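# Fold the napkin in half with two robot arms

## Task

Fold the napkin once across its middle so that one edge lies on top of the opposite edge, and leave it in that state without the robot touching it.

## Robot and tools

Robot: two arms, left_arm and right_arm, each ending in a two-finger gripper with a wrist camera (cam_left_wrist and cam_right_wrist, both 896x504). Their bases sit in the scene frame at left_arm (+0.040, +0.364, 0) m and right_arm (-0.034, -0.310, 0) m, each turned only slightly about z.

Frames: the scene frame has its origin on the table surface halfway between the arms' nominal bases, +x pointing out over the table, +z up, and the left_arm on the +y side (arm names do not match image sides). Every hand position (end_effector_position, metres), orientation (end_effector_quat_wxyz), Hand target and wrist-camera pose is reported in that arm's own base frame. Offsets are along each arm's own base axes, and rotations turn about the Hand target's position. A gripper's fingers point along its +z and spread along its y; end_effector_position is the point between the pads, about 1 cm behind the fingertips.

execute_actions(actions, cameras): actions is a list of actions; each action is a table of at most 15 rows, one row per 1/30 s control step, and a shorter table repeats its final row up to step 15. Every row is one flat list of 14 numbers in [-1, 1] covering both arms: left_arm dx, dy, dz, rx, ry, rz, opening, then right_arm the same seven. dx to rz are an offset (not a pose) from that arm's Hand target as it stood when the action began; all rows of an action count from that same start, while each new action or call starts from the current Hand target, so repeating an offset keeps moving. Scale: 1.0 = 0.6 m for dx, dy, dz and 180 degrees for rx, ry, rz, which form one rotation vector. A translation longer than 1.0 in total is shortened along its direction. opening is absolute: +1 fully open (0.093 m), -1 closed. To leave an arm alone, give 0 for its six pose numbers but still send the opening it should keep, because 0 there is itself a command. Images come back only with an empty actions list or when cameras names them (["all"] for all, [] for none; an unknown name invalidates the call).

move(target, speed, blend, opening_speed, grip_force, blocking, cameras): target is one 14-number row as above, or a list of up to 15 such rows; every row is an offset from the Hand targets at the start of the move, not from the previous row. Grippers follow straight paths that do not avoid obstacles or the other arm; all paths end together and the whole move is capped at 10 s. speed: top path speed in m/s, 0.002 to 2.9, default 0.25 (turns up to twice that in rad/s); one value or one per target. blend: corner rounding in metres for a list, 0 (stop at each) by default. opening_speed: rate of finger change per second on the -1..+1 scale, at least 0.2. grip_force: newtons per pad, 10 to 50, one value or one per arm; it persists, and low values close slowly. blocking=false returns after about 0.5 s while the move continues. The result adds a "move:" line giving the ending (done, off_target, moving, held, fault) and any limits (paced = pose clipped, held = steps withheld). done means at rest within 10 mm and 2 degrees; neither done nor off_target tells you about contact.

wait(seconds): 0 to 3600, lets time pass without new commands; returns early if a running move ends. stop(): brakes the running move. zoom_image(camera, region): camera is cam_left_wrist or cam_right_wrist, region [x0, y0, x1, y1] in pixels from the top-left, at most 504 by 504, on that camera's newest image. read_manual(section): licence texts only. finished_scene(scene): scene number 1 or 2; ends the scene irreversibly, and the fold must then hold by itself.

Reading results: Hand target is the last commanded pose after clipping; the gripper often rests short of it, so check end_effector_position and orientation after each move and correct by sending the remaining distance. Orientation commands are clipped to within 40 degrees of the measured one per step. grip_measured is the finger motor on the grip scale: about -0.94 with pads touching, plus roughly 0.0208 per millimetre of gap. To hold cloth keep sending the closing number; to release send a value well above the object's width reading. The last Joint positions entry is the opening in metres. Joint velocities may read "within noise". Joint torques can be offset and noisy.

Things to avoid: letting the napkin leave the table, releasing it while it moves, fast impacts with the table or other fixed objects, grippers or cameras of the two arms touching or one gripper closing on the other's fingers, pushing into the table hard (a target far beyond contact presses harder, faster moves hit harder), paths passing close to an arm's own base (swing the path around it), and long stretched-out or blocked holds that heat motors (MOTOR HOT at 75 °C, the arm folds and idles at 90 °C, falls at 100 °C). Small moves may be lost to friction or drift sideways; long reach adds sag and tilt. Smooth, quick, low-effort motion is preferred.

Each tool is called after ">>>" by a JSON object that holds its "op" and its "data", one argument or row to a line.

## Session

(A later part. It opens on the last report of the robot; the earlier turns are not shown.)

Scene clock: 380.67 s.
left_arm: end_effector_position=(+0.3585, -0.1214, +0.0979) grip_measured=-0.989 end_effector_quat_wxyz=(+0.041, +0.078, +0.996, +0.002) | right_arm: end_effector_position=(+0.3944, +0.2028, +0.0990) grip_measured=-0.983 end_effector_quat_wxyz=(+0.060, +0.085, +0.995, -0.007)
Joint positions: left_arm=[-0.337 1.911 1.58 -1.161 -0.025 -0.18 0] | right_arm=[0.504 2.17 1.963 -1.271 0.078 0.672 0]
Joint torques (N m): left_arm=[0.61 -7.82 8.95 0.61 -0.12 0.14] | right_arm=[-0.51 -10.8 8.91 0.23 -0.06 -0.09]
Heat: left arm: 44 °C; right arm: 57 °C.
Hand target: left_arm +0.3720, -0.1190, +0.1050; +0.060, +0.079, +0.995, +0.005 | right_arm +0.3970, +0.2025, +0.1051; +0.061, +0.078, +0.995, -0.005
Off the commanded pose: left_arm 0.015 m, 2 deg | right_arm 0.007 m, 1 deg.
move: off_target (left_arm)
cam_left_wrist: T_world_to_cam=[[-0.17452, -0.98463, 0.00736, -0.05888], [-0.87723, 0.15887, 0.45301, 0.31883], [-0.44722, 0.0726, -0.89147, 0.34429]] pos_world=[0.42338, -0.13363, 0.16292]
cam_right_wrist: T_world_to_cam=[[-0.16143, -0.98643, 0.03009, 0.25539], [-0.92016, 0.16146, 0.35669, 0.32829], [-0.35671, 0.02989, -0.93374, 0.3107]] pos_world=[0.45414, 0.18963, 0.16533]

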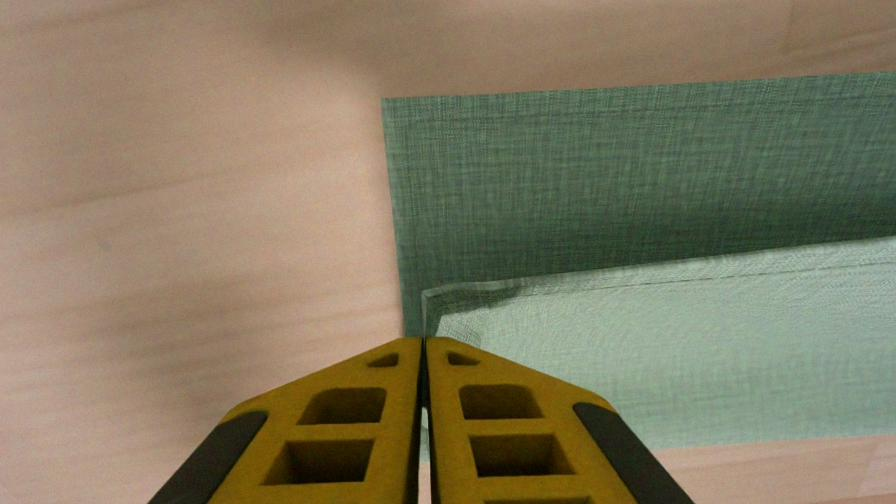

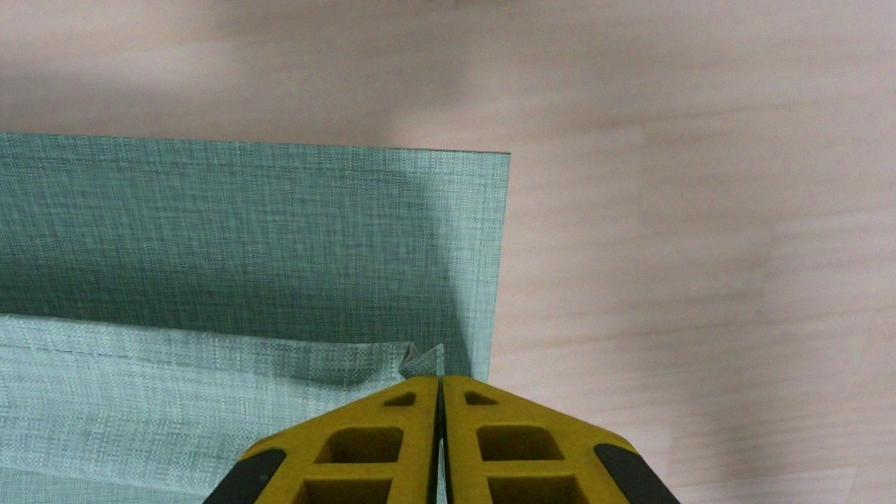

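>>> {"op": "move", "data": {
  "target": [0.0833, -0.0108, -0.0833, 0, 0, 0, -1, 0.0708, -0.0297, -0.075, 0, 0, 0, -1],
  "speed": 0.06,
  "cameras": ["all"]
}}

Scene clock: 388.17 s.
left_arm: end_effector_position=(+0.4032, -0.1274, +0.0491) grip_measured=-0.989 end_effector_quat_wxyz=(+0.032, +0.079, +0.996, +0.005) | right_arm: end_effector_position=(+0.4259, +0.1837, +0.0540) grip_measured=-0.983 end_effector_quat_wxyz=(+0.042, +0.081, +0.996, -0.018)
Joint positions: left_arm=[-0.316 2.13 1.706 -1.086 -0.025 -0.157 0] | right_arm=[0.434 2.313 2.023 -1.225 0.073 0.594 0]
Joint torques (N m): left_arm=[0.77 -9.44 8.81 0.83 -0.09 0.13] | right_arm=[-0.95 -11.82 8.75 0.64 -0.09 -0.1]
Heat: left arm: 43 °C; right arm: 56 °C.
Hand target: left_arm +0.4220, -0.1255, +0.0550; +0.060, +0.079, +0.995, +0.005 | right_arm +0.4395, +0.1847, +0.0601; +0.061, +0.078, +0.995, -0.005
Off the commanded pose: left_arm 0.020 m, 3 deg | right_arm 0.015 m, 3 deg.
move: off_target (left_arm, right_arm)
cam_left_wrist: T_world_to_cam=[[-0.17586, -0.98441, 0.00302, -0.05591], [-0.86894, 0.15667, 0.46946, 0.37665], [-0.46261, 0.07993, -0.88295, 0.32789]] pos_world=[0.46914, -0.14026, 0.11286]
cam_right_wrist: T_world_to_cam=[[-0.15229, -0.98674, 0.05604, 0.23784], [-0.90745, 0.16207, 0.38764, 0.36923], [-0.39159, 0.00818, -0.9201, 0.29864]] pos_world=[0.48823, 0.17241, 0.11832]

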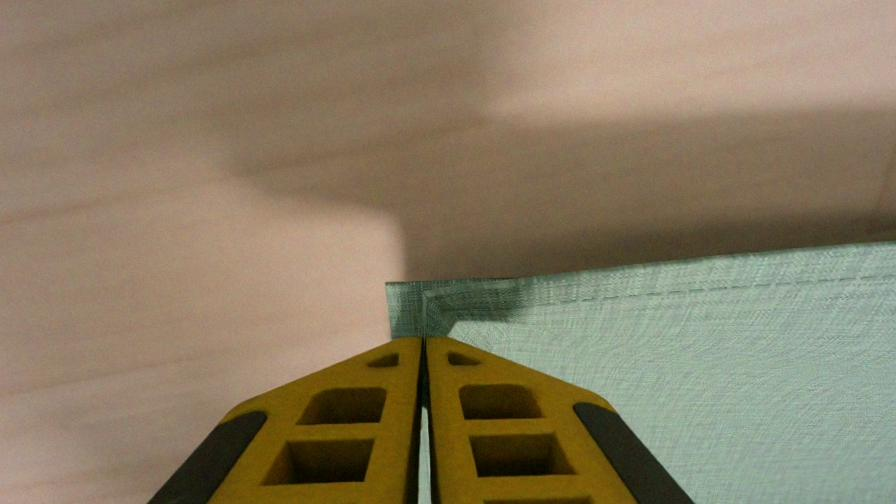

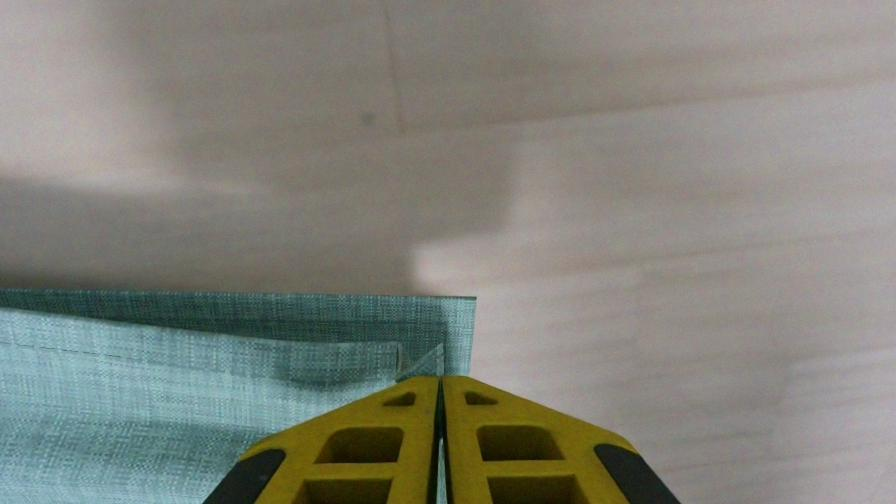

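>>> {"op": "move", "data": {
  "target": [-0.0333, -0.0058, -0.035, 0, 0, 0, -1, -0.02, 0.0097, -0.03, 0, 0, 0, -1],
  "speed": 0.05,
  "cameras": ["all"]
}}

Scene clock: 392.13 s.
left_arm: end_effector_position=(+0.3908, -0.1287, +0.0185) grip_measured=-0.989 end_effector_quat_wxyz=(+0.025, +0.085, +0.996, +0.007) | right_arm: end_effector_position=(+0.4200, +0.1872, +0.0308) grip_measured=-0.983 end_effector_quat_wxyz=(+0.039, +0.075, +0.996, -0.020)
Joint positions: left_arm=[-0.328 2.13 1.582 -0.977 -0.025 -0.157 0] | right_arm=[0.446 2.313 1.931 -1.141 0.073 0.594 0]
Joint torques (N m): left_arm=[-0.28 -13.86 5.16 0.82 -0.11 -0.06] | right_arm=[0.08 -14.63 5.65 0.69 -0.07 0.15]
Heat: left arm: 44 °C; right arm: 56 °C.
Hand target: left_arm +0.4020, -0.1290, +0.0340; +0.060, +0.079, +0.995, +0.005 | right_arm +0.4275, +0.1905, +0.0421; +0.061, +0.078, +0.995, -0.005
Off the commanded pose: left_arm 0.019 m, 4 deg | right_arm 0.014 m, 3 deg.
move: off_target (left_arm, right_arm)
cam_left_wrist: T_world_to_cam=[[-0.18787, -0.98219, 0.00078, -0.05418], [-0.86006, 0.16489, 0.48281, 0.3778], [-0.47435, 0.09004, -0.87572, 0.30108]] pos_world=[0.45757, -0.14262, 0.0813]
cam_right_wrist: T_world_to_cam=[[-0.13982, -0.98834, 0.06031, 0.23653], [-0.90662, 0.15228, 0.39352, 0.37356], [-0.39811, 0.00034, -0.91734, 0.27908]] pos_world=[0.48285, 0.17679, 0.09474]

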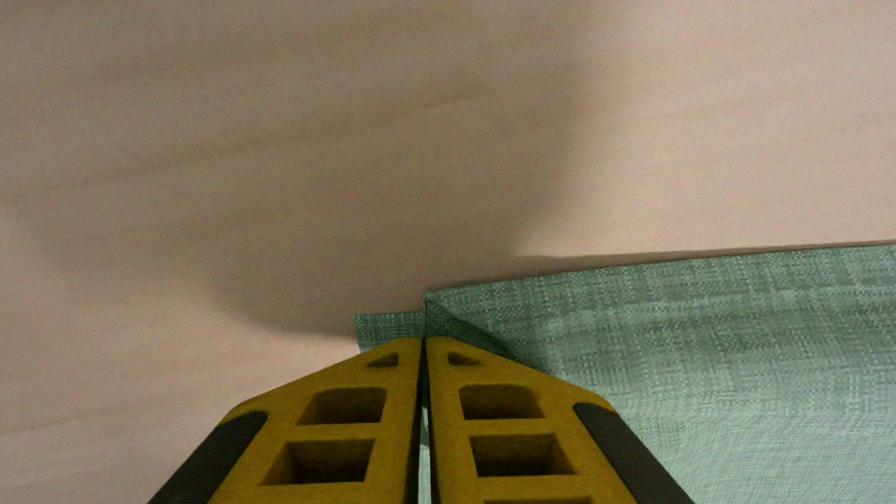

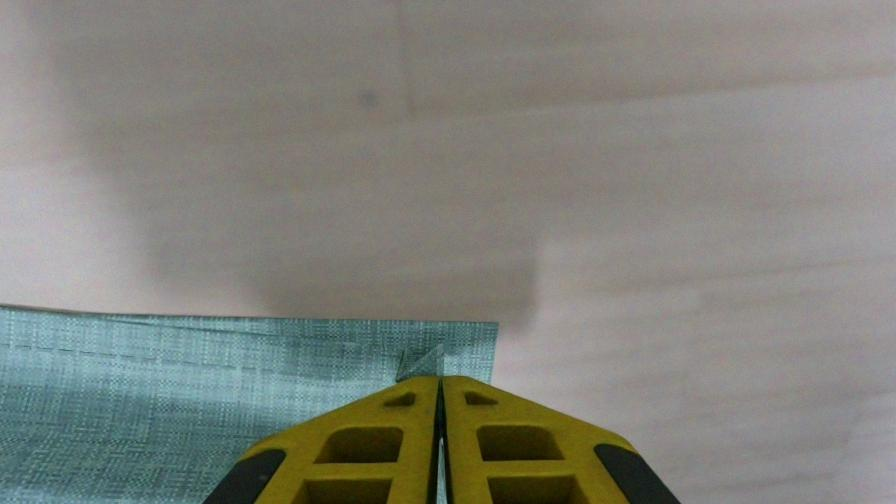

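>>> {"op": "move", "data": {
  "target": [
    [-0.0117, 0.0033, 0.0183, 0, 0, 0, -1, -0.01, 0.0017, 0, 0, 0, 0, -1],
    [-0.0117, 0.0033, -0.0067, 0, 0, 0, -1, -0.01, 0.0017, -0.0192, 0, 0, 0, -1]
  ],
  "speed": 0.04,
  "cameras": ["all"]
}}

Scene clock: 395.20 s.
left_arm: end_effector_position=(+0.3839, -0.1264, +0.0136) grip_measured=-0.989 end_effector_quat_wxyz=(+0.022, +0.085, +0.996, +0.007) | right_arm: end_effector_position=(+0.4123, +0.1874, +0.0177) grip_measured=-0.983 end_effector_quat_wxyz=(+0.033, +0.071, +0.997, -0.023)
Joint positions: left_arm=[-0.328 2.115 1.537 -0.954 -0.025 -0.157 0] | right_arm=[0.454 2.306 1.868 -1.098 0.073 0.594 0]
Joint torques (N m): left_arm=[-0.39 -14.38 4.63 0.88 -0.11 -0.06] | right_arm=[0.09 -15.23 4.93 0.78 -0.07 0.22]
Heat: left arm: 45 °C; right arm: 58 °C.
Hand target: left_arm +0.3950, -0.1270, +0.0300; +0.060, +0.079, +0.995, +0.005 | right_arm +0.4215, +0.1916, +0.0305; +0.061, +0.078, +0.995, -0.005
Off the commanded pose: left_arm 0.020 m, 4 deg | right_arm 0.016 m, 4 deg.
move: off_target (left_arm, right_arm)
cam_left_wrist: T_world_to_cam=[[-0.18785, -0.9822, -0.00007, -0.0532], [-0.85725, 0.16392, 0.48811, 0.37255], [-0.4794, 0.09175, -0.87278, 0.2954]] pos_world=[0.45099, -0.14042, 0.07598]
cam_right_wrist: T_world_to_cam=[[-0.13142, -0.989, 0.0679, 0.23298], [-0.90283, 0.1477, 0.40383, 0.37078], [-0.40941, -0.00823, -0.91231, 0.27011]] pos_world=[0.47596, 0.17788, 0.08087]

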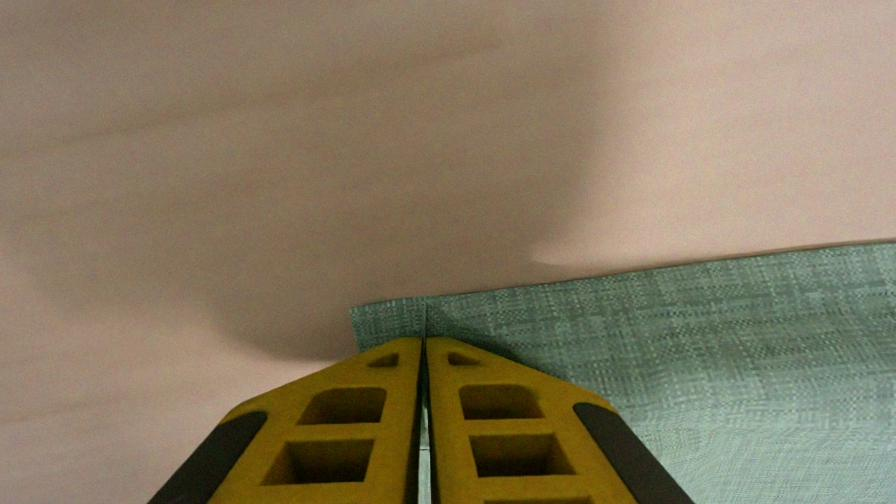

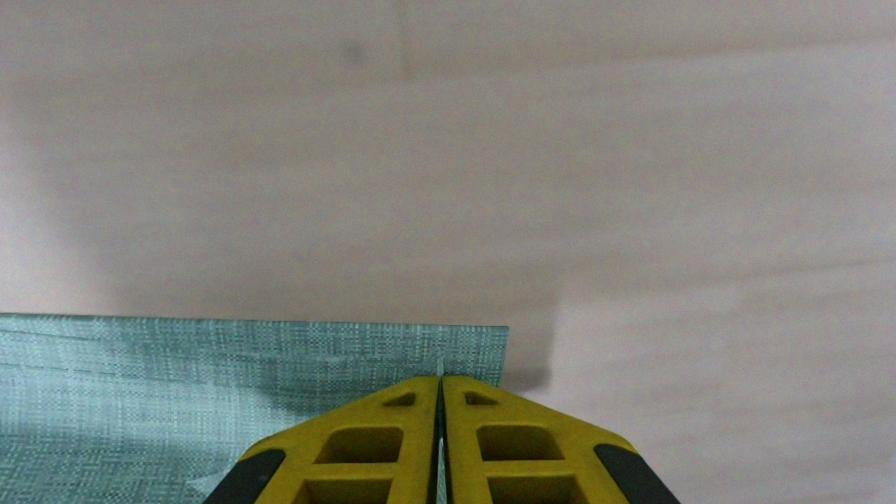

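>>> {"op": "zoom_image", "data": {
  "camera": "cam_left_wrist",
  "region": [330, 250, 530, 362]
}}

>>> {"op": "zoom_image", "data": {
  "camera": "cam_right_wrist",
  "region": [330, 290, 530, 402]
}}

Scaled by 2.520 from the camera's image (finer frame: 1280x720).

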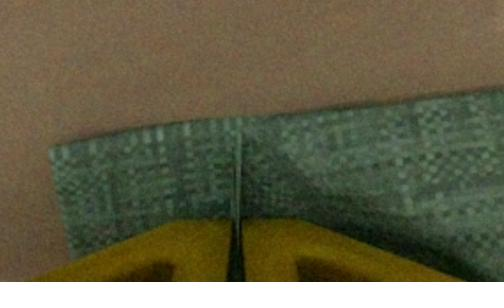

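Scaled by 2.520 from the camera's image (finer frame: 1280x720).

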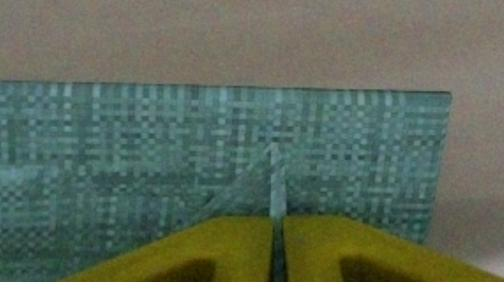

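>>> {"op": "move", "data": {
  "target": [0, 0, 0, 0, 0, 0, -0.3, 0, 0, 0, 0, 0, 0, -0.3],
  "opening_speed": 0.6,
  "cameras": ["all"]
}}

Scene clock: 397.87 s.
left_arm: end_effector_position=(+0.3883, -0.1189, +0.0138) grip_measured=-0.302 end_effector_quat_wxyz=(+0.029, +0.080, +0.996, +0.018) | right_arm: end_effector_position=(+0.4157, +0.1813, +0.0191) grip_measured=-0.303 end_effector_quat_wxyz=(+0.039, +0.074, +0.996, -0.027)
Joint positions: left_arm=[-0.318 2.115 1.537 -0.946 -0.049 -0.157 0.031] | right_arm=[0.443 2.302 1.865 -1.093 0.085 0.589 0.031]
Joint torques (N m): left_arm=[-0.36 -14.37 4.63 0.81 0.07 -0.06] | right_arm=[0.08 -14.83 5.27 0.74 -0.11 0.21]
Heat: left arm: 46 °C; right arm: 58 °C.
Hand target: left_arm +0.3950, -0.1270, +0.0300; +0.060, +0.079, +0.995, +0.005 | right_arm +0.4215, +0.1916, +0.0305; +0.061, +0.078, +0.995, -0.005
Off the commanded pose: left_arm 0.019 m, 4 deg | right_arm 0.016 m, 4 deg.
move: done
cam_left_wrist: T_world_to_cam=[[-0.17608, -0.9841, -0.0232, -0.04949], [-0.8663, 0.14372, 0.4784, 0.37626], [-0.46746, 0.10433, -0.87784, 0.29397]] pos_world=[0.45466, -0.13345, 0.07691]
cam_right_wrist: T_world_to_cam=[[-0.13874, -0.98748, 0.07506, 0.23002], [-0.90604, 0.15716, 0.39293, 0.37414], [-0.39981, -0.01349, -0.9165, 0.26977]] pos_world=[0.47875, 0.17198, 0.08298]

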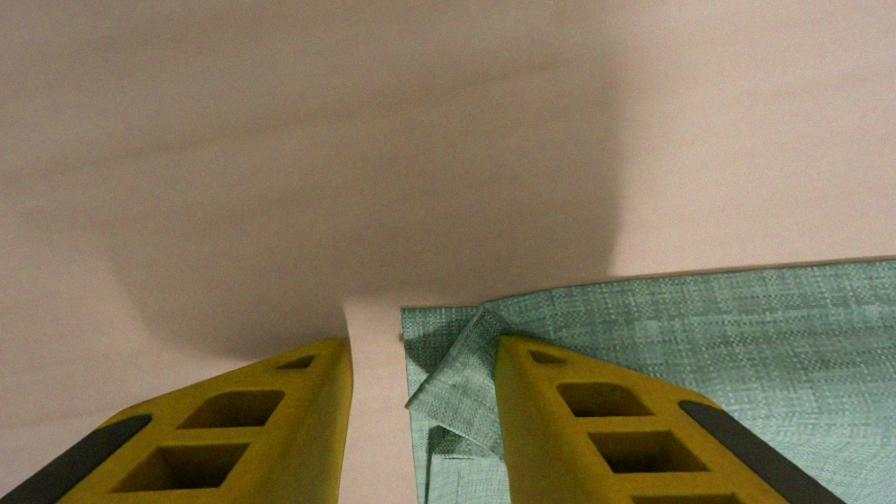

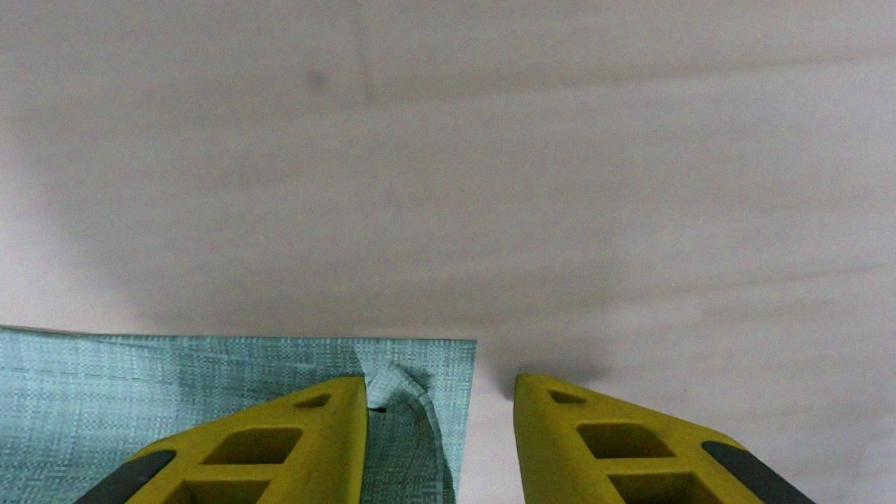

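>>> {"op": "zoom_image", "data": {
  "camera": "cam_left_wrist",
  "region": [340, 270, 640, 504]
}}

>>> {"op": "zoom_image", "data": {
  "camera": "cam_right_wrist",
  "region": [300, 290, 560, 504]
}}

Scaled by 1.680 from the camera's image (finer frame: 1280x720).

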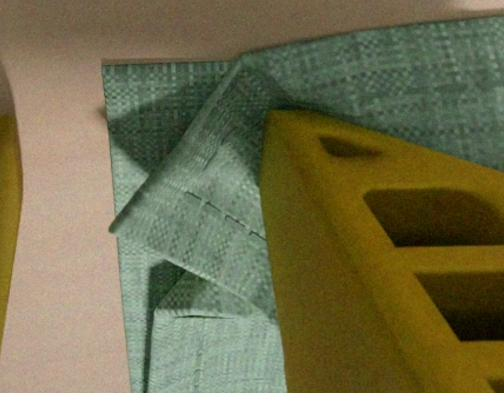

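Scaled by 1.938 from the camera's image (finer frame: 1280x720).

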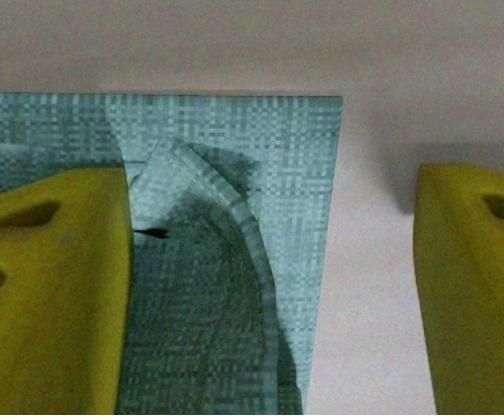

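>>> {"op": "move", "data": {
  "target": [0.0, 0.0, 0.1, 0, 0, 0, -0.2, 0.0, 0, 0.1, 0, 0, 0, -0.2],
  "speed": 0.05,
  "cameras": ["all"]
}}

Scene clock: 400.53 s.
left_arm: end_effector_position=(+0.3860, -0.1193, +0.0556) grip_measured=-0.202 end_effector_quat_wxyz=(+0.019, +0.082, +0.996, +0.019) | right_arm: end_effector_position=(+0.4174, +0.1882, +0.0600) grip_measured=-0.203 end_effector_quat_wxyz=(+0.036, +0.069, +0.997, -0.024)
Joint positions: left_arm=[-0.319 2.083 1.66 -1.121 -0.046 -0.155 0.036] | right_arm=[0.452 2.302 2.029 -1.259 0.078 0.589 0.035]
Joint torques (N m): left_arm=[-0.36 -15.69 8.64 0.27 0.11 -0.05] | right_arm=[0.06 -16.75 8.72 0.14 -0.11 0.21]
Heat: left arm: 47 °C; right arm: 59 °C.
Hand target: left_arm +0.3950, -0.1270, +0.0900; +0.060, +0.079, +0.995, +0.005 | right_arm +0.4215, +0.1916, +0.0905; +0.061, +0.078, +0.995, -0.005
Off the commanded pose: left_arm 0.036 m, 5 deg | right_arm 0.031 m, 4 deg.
move: off_target (left_arm, right_arm)
cam_left_wrist: T_world_to_cam=[[-0.17969, -0.98345, -0.02308, -0.04785], [-0.85615, 0.14479, 0.49604, 0.34952], [-0.48448, 0.10889, -0.868, 0.33619]] pos_world=[0.45352, -0.13427, 0.11733]
cam_right_wrist: T_world_to_cam=[[-0.12898, -0.98921, 0.06952, 0.23055], [-0.90565, 0.14606, 0.39808, 0.36002], [-0.40394, -0.01162, -0.91471, 0.3094]] pos_world=[0.48077, 0.17907, 0.12367]

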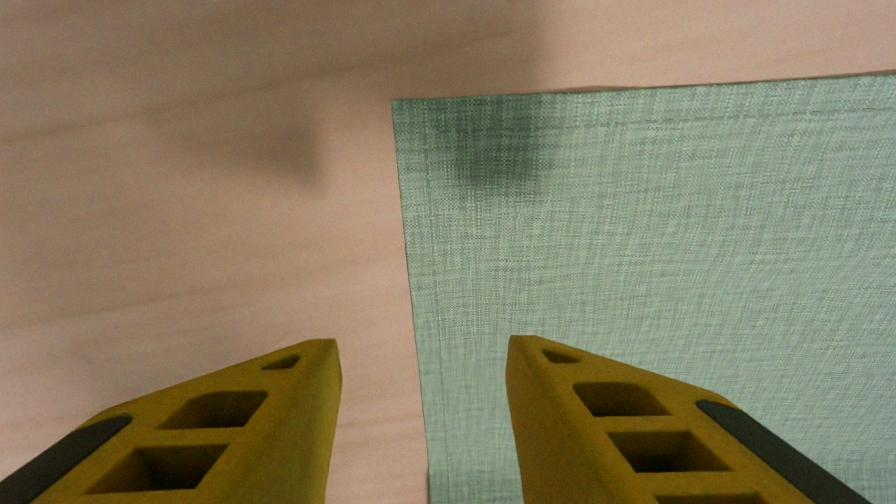

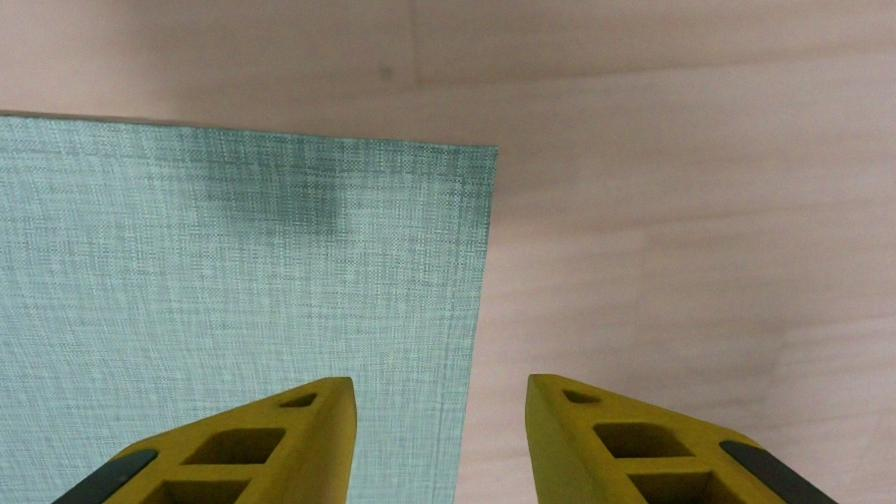

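>>> {"op": "move", "data": {
  "target": [
    [0.0628, 0.044, -0.0083, 0, 0, 0, -0.025, 0.0552, -0.0057, -0.0092, 0, 0, 0, -0.025],
    [0.0628, 0.0107, -0.05, 0, 0, 0, -0.025, 0.0552, -0.039, -0.0475, 0, 0, 0, -0.025]
  ],
  "speed": 0.08,
  "cameras": ["all"]
}}

Scene clock: 406.50 s.
left_arm: end_effector_position=(+0.4262, -0.1188, +0.0643) grip_measured=-0.026 end_effector_quat_wxyz=(+0.051, +0.087, +0.995, +0.008) | right_arm: end_effector_position=(+0.4463, +0.1627, +0.0394) grip_measured=-0.028 end_effector_quat_wxyz=(+0.029, +0.087, +0.995, -0.026)
Joint positions: left_arm=[-0.285 2.166 1.819 -1.127 -0.035 -0.109 0.044] | right_arm=[0.376 2.408 2.132 -1.267 0.073 0.548 0.044]
Joint torques (N m): left_arm=[-0.08 -9.8 5.64 0.94 0.06 -0.07] | right_arm=[-0.36 -17.47 5.61 0.65 -0.13 -0.09]
Heat: left arm: 48 °C; right arm: 62 °C.
Hand target: left_arm +0.4327, -0.1206, +0.0600; +0.060, +0.079, +0.995, +0.005 | right_arm +0.4546, +0.1682, +0.0620; +0.061, +0.078, +0.995, -0.005
Off the commanded pose: left_arm 0.008 m, 1 deg | right_arm 0.025 m, 5 deg.
move: off_target (right_arm)
cam_left_wrist: T_world_to_cam=[[-0.19134, -0.9815, -0.00736, -0.03577], [-0.88361, 0.16898, 0.43667, 0.3979], [-0.42734, 0.09005, -0.89959, 0.33848]] pos_world=[0.4894, -0.13282, 0.13048]
cam_right_wrist: T_world_to_cam=[[-0.16274, -0.98388, 0.07413, 0.22443], [-0.89427, 0.17883, 0.41025, 0.38728], [-0.4169, 0.00048, -0.90895, 0.30542]] pos_world=[0.51019, 0.15141, 0.10209]

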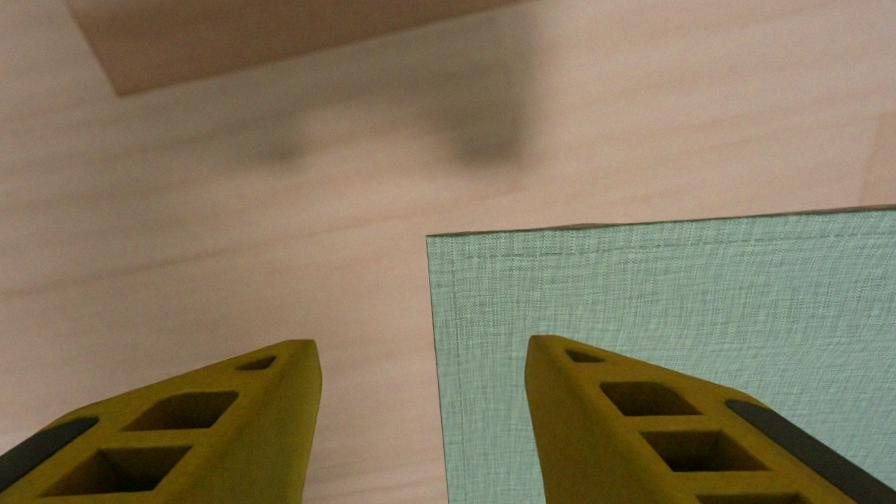

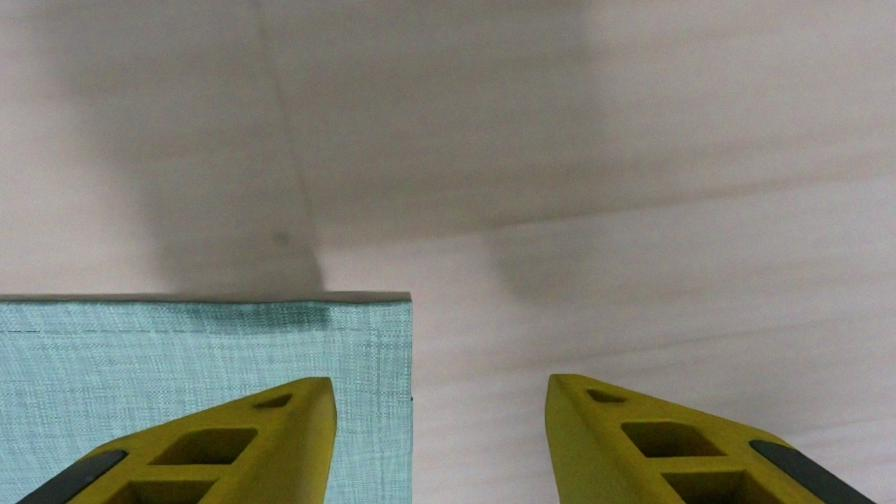

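>>> {"op": "move", "data": {
  "target": [
    [-0.0033, 0.03, 0.03, 0, 0, 0, -0.025, -0.0043, 0.0292, 0, 0, 0, 0, -0.025],
    [-0.0033, -0.0023, 0.005, 0, 0, 0, -0.025, -0.0043, -0.0012, -0.02, 0, 0, 0, -0.025],
    [-0.0033, -0.0023, -0.0933, 0, 0, 0, -0.025, -0.0043, -0.0012, -0.09, 0, 0, 0, -0.025]
  ],
  "speed": 0.06,
  "cameras": ["all"]
}}

Scene clock: 411.10 s.
left_arm: end_effector_position=(+0.4230, -0.1184, +0.0127) grip_measured=-0.026 end_effector_quat_wxyz=(+0.047, +0.085, +0.995, +0.007) | right_arm: end_effector_position=(+0.4410, +0.1628, +0.0178) grip_measured=-0.028 end_effector_quat_wxyz=(+0.040, +0.082, +0.996, -0.017)
Joint positions: left_arm=[-0.285 2.203 1.671 -0.949 -0.032 -0.114 0.044] | right_arm=[0.377 2.359 1.958 -1.113 0.065 0.539 0.044]
Joint torques (N m): left_arm=[-0.08 -9.24 4.72 1.17 0.03 -0.08] | right_arm=[-0.44 -11.7 3.74 1.27 -0.07 -0.05]
Heat: left arm: 48 °C; right arm: 63 °C.
Hand target: left_arm +0.4307, -0.1219, +0.0040; +0.060, +0.079, +0.995, +0.005 | right_arm +0.4520, +0.1674, +0.0080; +0.061, +0.078, +0.995, -0.005
Off the commanded pose: left_arm 0.012 m, 2 deg | right_arm 0.015 m, 3 deg.
move: off_target (left_arm, right_arm)
cam_left_wrist: T_world_to_cam=[[-0.18715, -0.98232, -0.00454, -0.03829], [-0.88074, 0.16574, 0.44365, 0.41599], [-0.43506, 0.08703, -0.89619, 0.29356]] pos_world=[0.48693, -0.13211, 0.07836]
cam_right_wrist: T_world_to_cam=[[-0.15342, -0.98672, 0.05336, 0.22198], [-0.90568, 0.162, 0.39179, 0.39945], [-0.39523, 0.01178, -0.91851, 0.27247]] pos_world=[0.50352, 0.15111, 0.08192]

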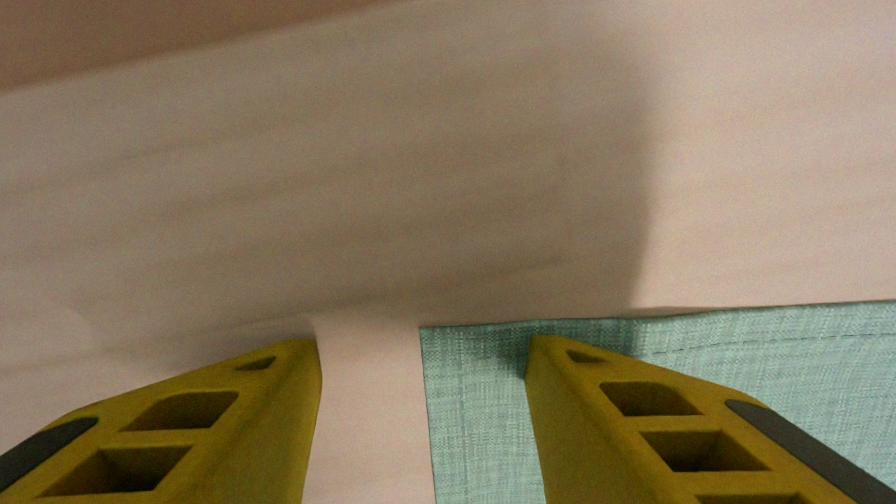

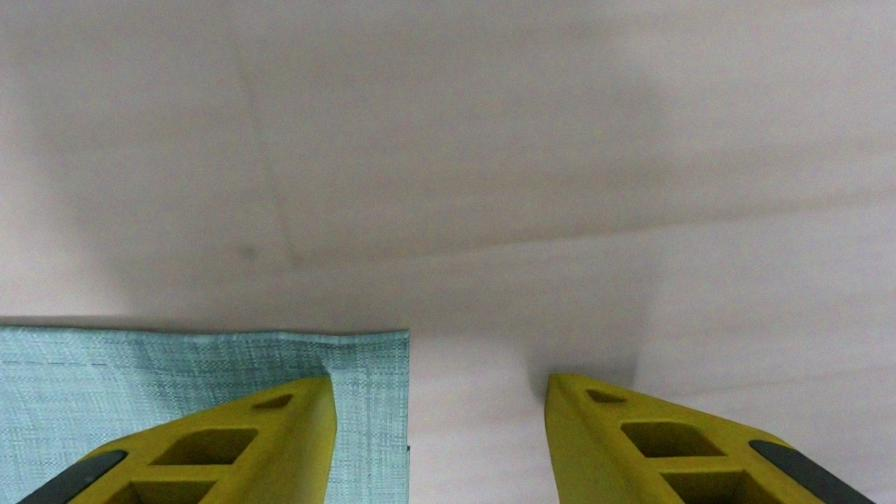

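>>> {"op": "move", "data": {
  "target": [
    [0, 0, 0, 0, 0, 0, -0.025, 0.005, 0.0123, 0.05, 0, 0, 0, -0.025],
    [0, 0, 0, 0, 0, 0, -0.025, 0.005, 0.0123, 0, 0, 0, 0, -0.025]
  ],
  "speed": 0.06,
  "cameras": ["cam_right_wrist"]
}}

Scene clock: 413.57 s.
left_arm: end_effector_position=(+0.4230, -0.1184, +0.0127) grip_measured=-0.026 end_effector_quat_wxyz=(+0.047, +0.085, +0.995, +0.007) | right_arm: end_effector_position=(+0.4505, +0.1665, +0.0183) grip_measured=-0.028 end_effector_quat_wxyz=(+0.051, +0.082, +0.995, -0.011)
Joint positions: left_arm=[-0.285 2.203 1.671 -0.949 -0.032 -0.114 0.044] | right_arm=[0.377 2.379 1.994 -1.104 0.065 0.539 0.044]
Joint torques (N m): left_arm=[-0.08 -9.24 4.72 1.17 0.03 -0.07] | right_arm=[0.38 -11.49 4.41 1.03 -0.06 0.08]
Heat: left arm: 47 °C; right arm: 63 °C.
Hand target: left_arm +0.4307, -0.1219, +0.0040; +0.060, +0.079, +0.995, +0.005 | right_arm +0.4550, +0.1748, +0.0080; +0.061, +0.078, +0.995, -0.005
Off the commanded pose: left_arm 0.012 m, 2 deg | right_arm 0.014 m, 1 deg.
move: off_target (right_arm)
cam_right_wrist: T_world_to_cam=[[-0.15451, -0.98714, 0.04095, 0.22793], [-0.9144, 0.15857, 0.37246, 0.41202], [-0.37417, 0.02011, -0.92714, 0.26584]] pos_world=[0.51144, 0.15431, 0.08367]

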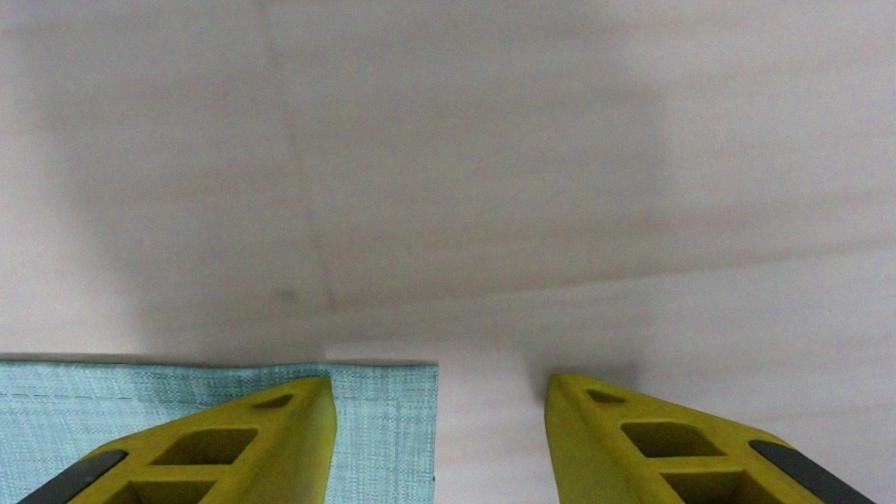

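>>> {"op": "move", "data": {
  "target": [0, 0, 0, 0, 0, 0, -1, 0, 0, 0, 0, 0, 0, -1],
  "opening_speed": 0.5,
  "cameras": ["all"]
}}

Scene clock: 416.33 s.
left_arm: end_effector_position=(+0.4257, -0.1271, +0.0127) grip_measured=-0.989 end_effector_quat_wxyz=(+0.056, +0.085, +0.995, -0.004) | right_arm: end_effector_position=(+0.4533, +0.1785, +0.0185) grip_measured=-0.984 end_effector_quat_wxyz=(+0.062, +0.074, +0.995, +0.000)
Joint positions: left_arm=[-0.296 2.203 1.669 -0.926 -0.015 -0.124 0] | right_arm=[0.394 2.379 1.992 -1.073 0.055 0.539 0]
Joint torques (N m): left_arm=[0.2 -9.25 4.89 0.96 -0.17 -0.05] | right_arm=[-0.32 -11.49 4.71 0.75 0.03 0.08]
Heat: left arm: 46 °C; right arm: 62 °C.
Hand target: left_arm +0.4307, -0.1219, +0.0040; +0.060, +0.079, +0.995, +0.005 | right_arm +0.4550, +0.1748, +0.0080; +0.061, +0.078, +0.995, -0.005
Off the commanded pose: left_arm 0.011 m, 1 deg | right_arm 0.011 m, 1 deg.
move: done
cam_left_wrist: T_world_to_cam=[[-0.18899, -0.98186, 0.01538, -0.04569], [-0.88725, 0.17745, 0.42579, 0.42426], [-0.42079, 0.06683, -0.90469, 0.28703]] pos_world=[0.48857, -0.13933, 0.07974]
cam_right_wrist: T_world_to_cam=[[-0.13748, -0.99036, 0.01701, 0.2334], [-0.92539, 0.13455, 0.35432, 0.42237], [-0.35319, 0.03297, -0.93497, 0.25522]] pos_world=[0.51309, 0.1659, 0.085]

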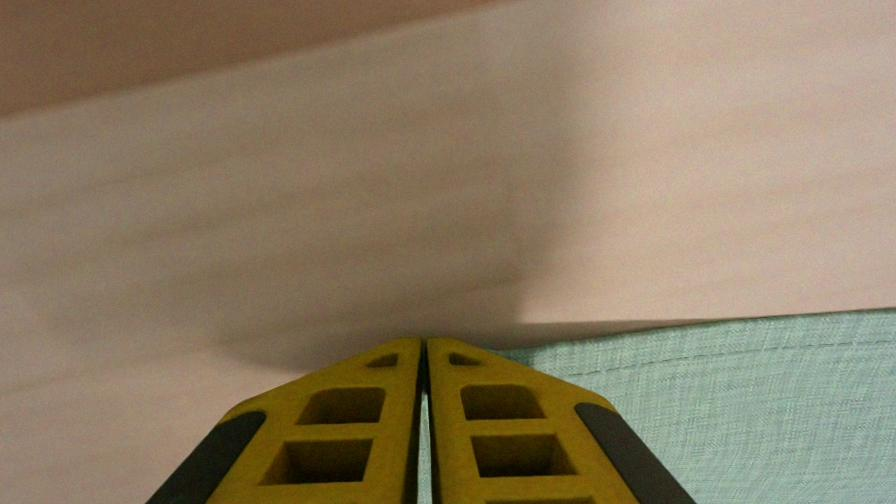

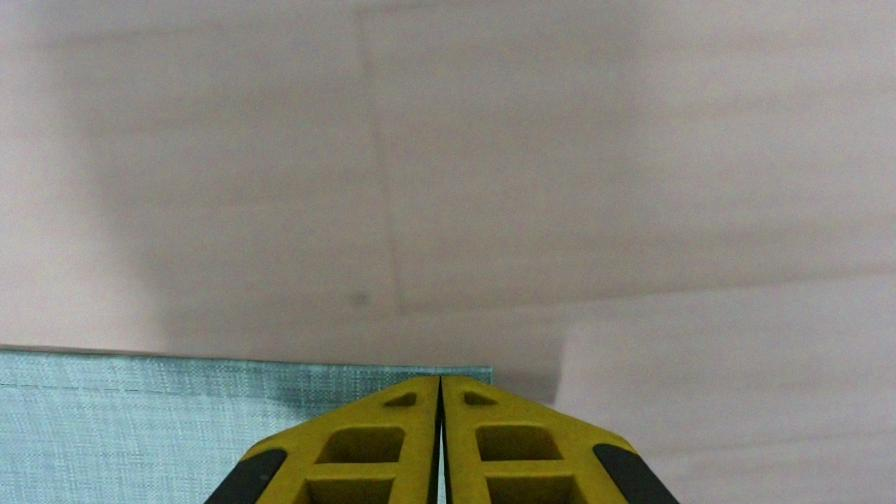

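>>> {"op": "zoom_image", "data": {
  "camera": "cam_left_wrist",
  "region": [350, 290, 600, 430]
}}

>>> {"op": "zoom_image", "data": {
  "camera": "cam_right_wrist",
  "region": [350, 330, 600, 470]
}}

Scaled by 2.016 from the camera's image (finer frame: 1280x720).

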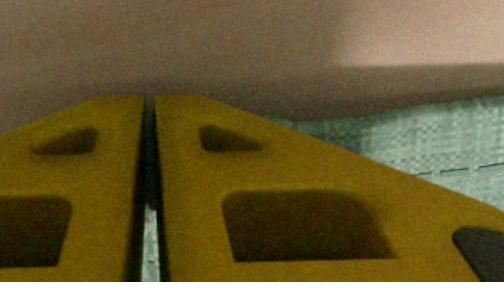

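Scaled by 2.016 from the camera's image (finer frame: 1280x720).

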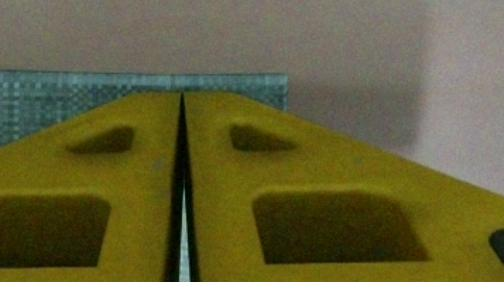

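>>> {"op": "move", "data": {
  "target": [
    [0, 0, 0, 0, 0, 0, -1, 0, 0, 0.06, 0, 0, 0, -1],
    [0, 0, 0, 0, 0, 0, -1, -0.005, -0.002, 0.06, 0, 0, 0, -0.025],
    [0, 0, 0, 0, 0, 0, -1, -0.005, -0.002, 0.0, 0, 0, 0, -0.025]
  ],
  "speed": 0.06,
  "cameras": ["cam_right_wrist"]
}}

Scene clock: 421.20 s.
left_arm: end_effector_position=(+0.4257, -0.1271, +0.0127) grip_measured=-0.989 end_effector_quat_wxyz=(+0.056, +0.085, +0.995, -0.004) | right_arm: end_effector_position=(+0.4410, +0.1733, +0.0177) grip_measured=-0.028 end_effector_quat_wxyz=(+0.041, +0.073, +0.996, -0.010)
Joint positions: left_arm=[-0.296 2.203 1.669 -0.926 -0.015 -0.124 0] | right_arm=[0.394 2.369 1.977 -1.115 0.055 0.539 0.044]
Joint torques (N m): left_arm=[0.2 -9.25 4.89 0.96 -0.17 -0.05] | right_arm=[-0.32 -11.86 3.71 1.2 0.04 0.09]
Heat: left arm: 45 °C; right arm: 63 °C.
Hand target: left_arm +0.4307, -0.1219, +0.0040; +0.060, +0.079, +0.995, +0.005 | right_arm +0.4520, +0.1736, +0.0080; +0.061, +0.078, +0.995, -0.005
Off the commanded pose: left_arm 0.011 m, 1 deg | right_arm 0.015 m, 2 deg.
move: off_target (right_arm); target 2's new opening was sent with right_arm's hand 0.011 m and 1 deg from that target
cam_right_wrist: T_world_to_cam=[[-0.13618, -0.98983, 0.04101, 0.22557], [-0.909, 0.14131, 0.39211, 0.40281], [-0.39392, 0.01612, -0.919, 0.27083]] pos_world=[0.50356, 0.16199, 0.08169]

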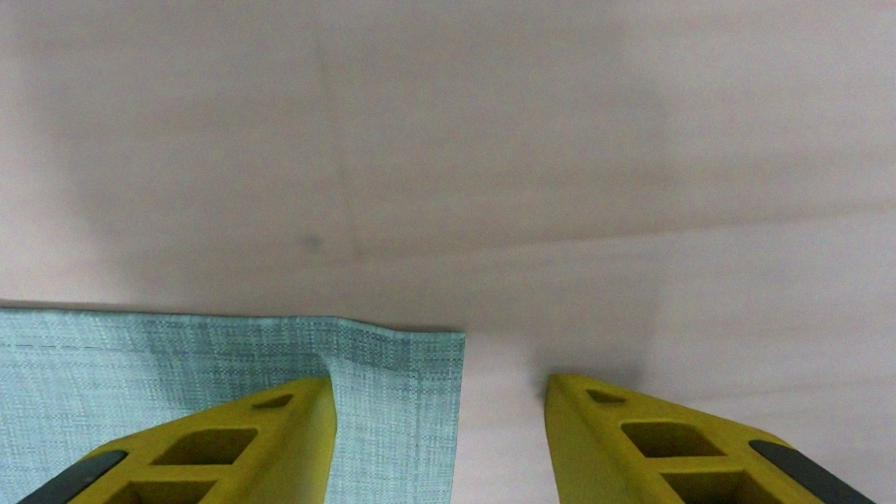

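>>> {"op": "move", "data": {
  "target": [
    [0, 0, 0, 0, 0, 0, -1, 0.0067, -0.0118, 0.05, 0, 0, 0, -0.025],
    [0, 0, 0, 0, 0, 0, -1, 0.0067, -0.0118, 0.0, 0, 0, 0, -0.025]
  ],
  "speed": 0.06,
  "cameras": ["cam_right_wrist"]
}}

Scene clock: 423.50 s.
left_arm: end_effector_position=(+0.4257, -0.1271, +0.0127) grip_measured=-0.989 end_effector_quat_wxyz=(+0.056, +0.085, +0.995, -0.004) | right_arm: end_effector_position=(+0.4484, +0.1653, +0.0184) grip_measured=-0.028 end_effector_quat_wxyz=(+0.048, +0.082, +0.995, -0.007)
Joint positions: left_arm=[-0.296 2.203 1.669 -0.926 -0.015 -0.124 0] | right_arm=[0.372 2.369 1.978 -1.1 0.055 0.534 0.044]
Joint torques (N m): left_arm=[0.2 -9.25 4.89 0.96 -0.17 -0.05] | right_arm=[-0.65 -11.48 4.34 1.06 0.02 -0.07]
Heat: left arm: 45 °C; right arm: 62 °C.
Hand target: left_arm +0.4307, -0.1219, +0.0040; +0.060, +0.079, +0.995, +0.005 | right_arm +0.4560, +0.1665, +0.0080; +0.061, +0.078, +0.995, -0.005
Off the commanded pose: left_arm 0.011 m, 1 deg | right_arm 0.013 m, 2 deg.
move: off_target (right_arm)
cam_right_wrist: T_world_to_cam=[[-0.15345, -0.9876, 0.03299, 0.22612], [-0.91248, 0.15443, 0.37885, 0.41012], [-0.37924, 0.02804, -0.92487, 0.26608]] pos_world=[0.50984, 0.15252, 0.08326]

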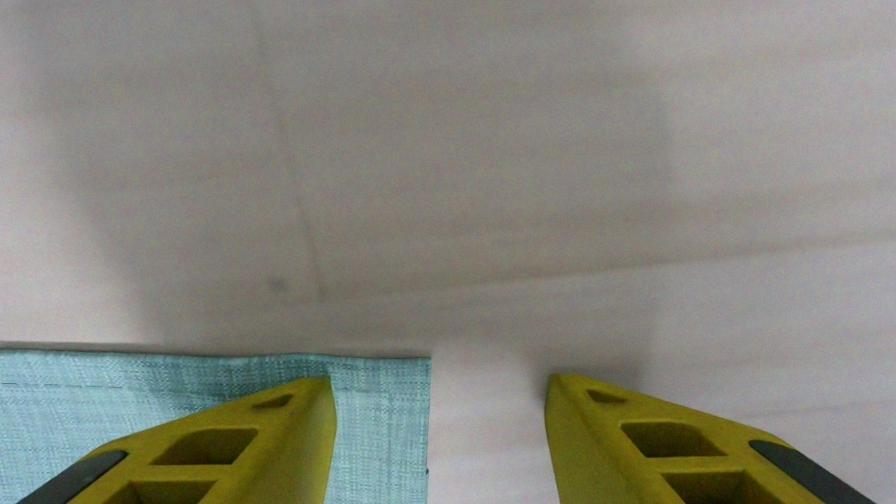

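>>> {"op": "move", "data": {
  "target": [
    [0, 0, 0, 0, 0, 0, -1, 0, 0.0047, 0.05, 0.0035, 0, 0, -0.025],
    [0, 0, 0, 0, 0, 0, -1, 0, 0.0047, -0.0033, 0.0035, 0, 0, -0.025]
  ],
  "speed": 0.06,
  "cameras": ["cam_right_wrist"]
}}

Scene clock: 426.93 s.
left_arm: end_effector_position=(+0.4257, -0.1271, +0.0127) grip_measured=-0.989 end_effector_quat_wxyz=(+0.056, +0.085, +0.995, -0.004) | right_arm: end_effector_position=(+0.4489, +0.1657, +0.0174) grip_measured=-0.028 end_effector_quat_wxyz=(+0.048, +0.082, +0.995, -0.006)
Joint positions: left_arm=[-0.296 2.203 1.669 -0.926 -0.015 -0.124 0] | right_arm=[0.372 2.371 1.977 -1.095 0.053 0.534 0.044]
Joint torques (N m): left_arm=[0.18 -9.26 4.89 0.96 -0.17 -0.05] | right_arm=[-0.47 -11.37 3.99 1.13 -0.07 -0.03]
Heat: left arm: 45 °C; right arm: 60 °C.
Hand target: left_arm +0.4307, -0.1219, +0.0040; +0.060, +0.079, +0.995, +0.005 | right_arm +0.4560, +0.1694, +0.0061; +0.061, +0.079, +0.995, +0.000
Off the commanded pose: left_arm 0.011 m, 1 deg | right_arm 0.014 m, 2 deg.
move: off_target (right_arm)
cam_right_wrist: T_world_to_cam=[[-0.15335, -0.98769, 0.03087, 0.22663], [-0.91283, 0.15356, 0.37837, 0.41108], [-0.37846, 0.02985, -0.92514, 0.2646]] pos_world=[0.51014, 0.15282, 0.08226]

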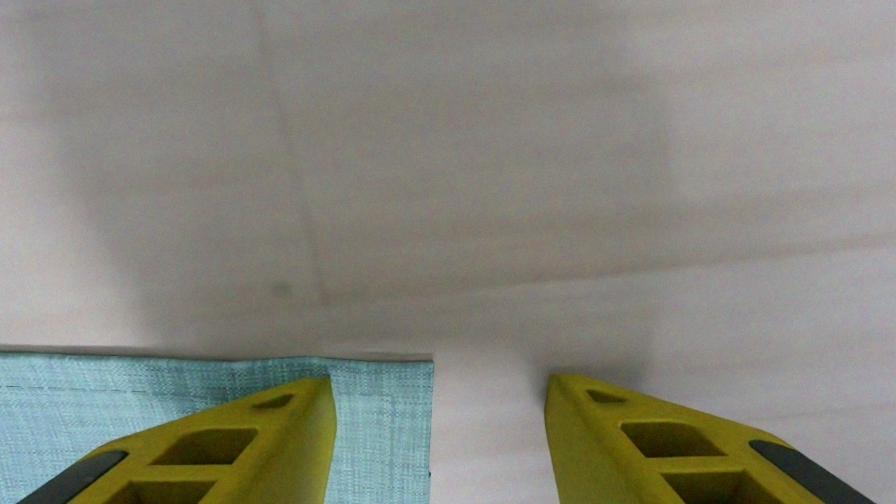

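>>> {"op": "move", "data": {
  "target": [
    [0, 0, 0, 0, 0, 0, -1, 0, 0.0068, 0.05, 0, 0, 0, -0.025],
    [0, 0, 0, 0, 0, 0, -1, 0, 0.0068, 0.0, 0, 0, 0, -0.025]
  ],
  "speed": 0.06,
  "cameras": ["cam_right_wrist"]
}}

Scene clock: 429.03 s.
left_arm: end_effector_position=(+0.4257, -0.1271, +0.0127) grip_measured=-0.989 end_effector_quat_wxyz=(+0.056, +0.085, +0.995, -0.004) | right_arm: end_effector_position=(+0.4513, +0.1662, +0.0177) grip_measured=-0.028 end_effector_quat_wxyz=(+0.051, +0.083, +0.995, -0.004)
Joint positions: left_arm=[-0.296 2.203 1.669 -0.926 -0.015 -0.124 0] | right_arm=[0.371 2.375 1.986 -1.093 0.052 0.534 0.044]
Joint torques (N m): left_arm=[0.18 -9.26 4.89 0.96 -0.17 -0.05] | right_arm=[0.29 -11.29 4.19 1.07 -0.05 0.06]
Heat: left arm: 44 °C; right arm: 60 °C.
Hand target: left_arm +0.4307, -0.1219, +0.0040; +0.060, +0.079, +0.995, +0.005 | right_arm +0.4560, +0.1734, +0.0061; +0.061, +0.079, +0.995, +0.000
Off the commanded pose: left_arm 0.011 m, 1 deg | right_arm 0.015 m, 1 deg.
move: off_target (right_arm)
cam_right_wrist: T_world_to_cam=[[-0.15491, -0.98757, 0.02647, 0.22819], [-0.91458, 0.15349, 0.37416, 0.41407], [-0.37357, 0.03375, -0.92699, 0.26312]] pos_world=[0.51234, 0.15292, 0.08294]

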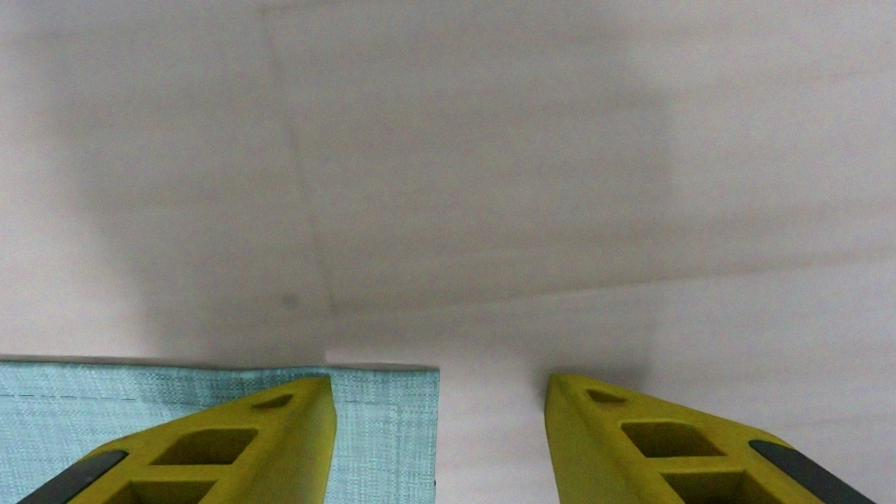

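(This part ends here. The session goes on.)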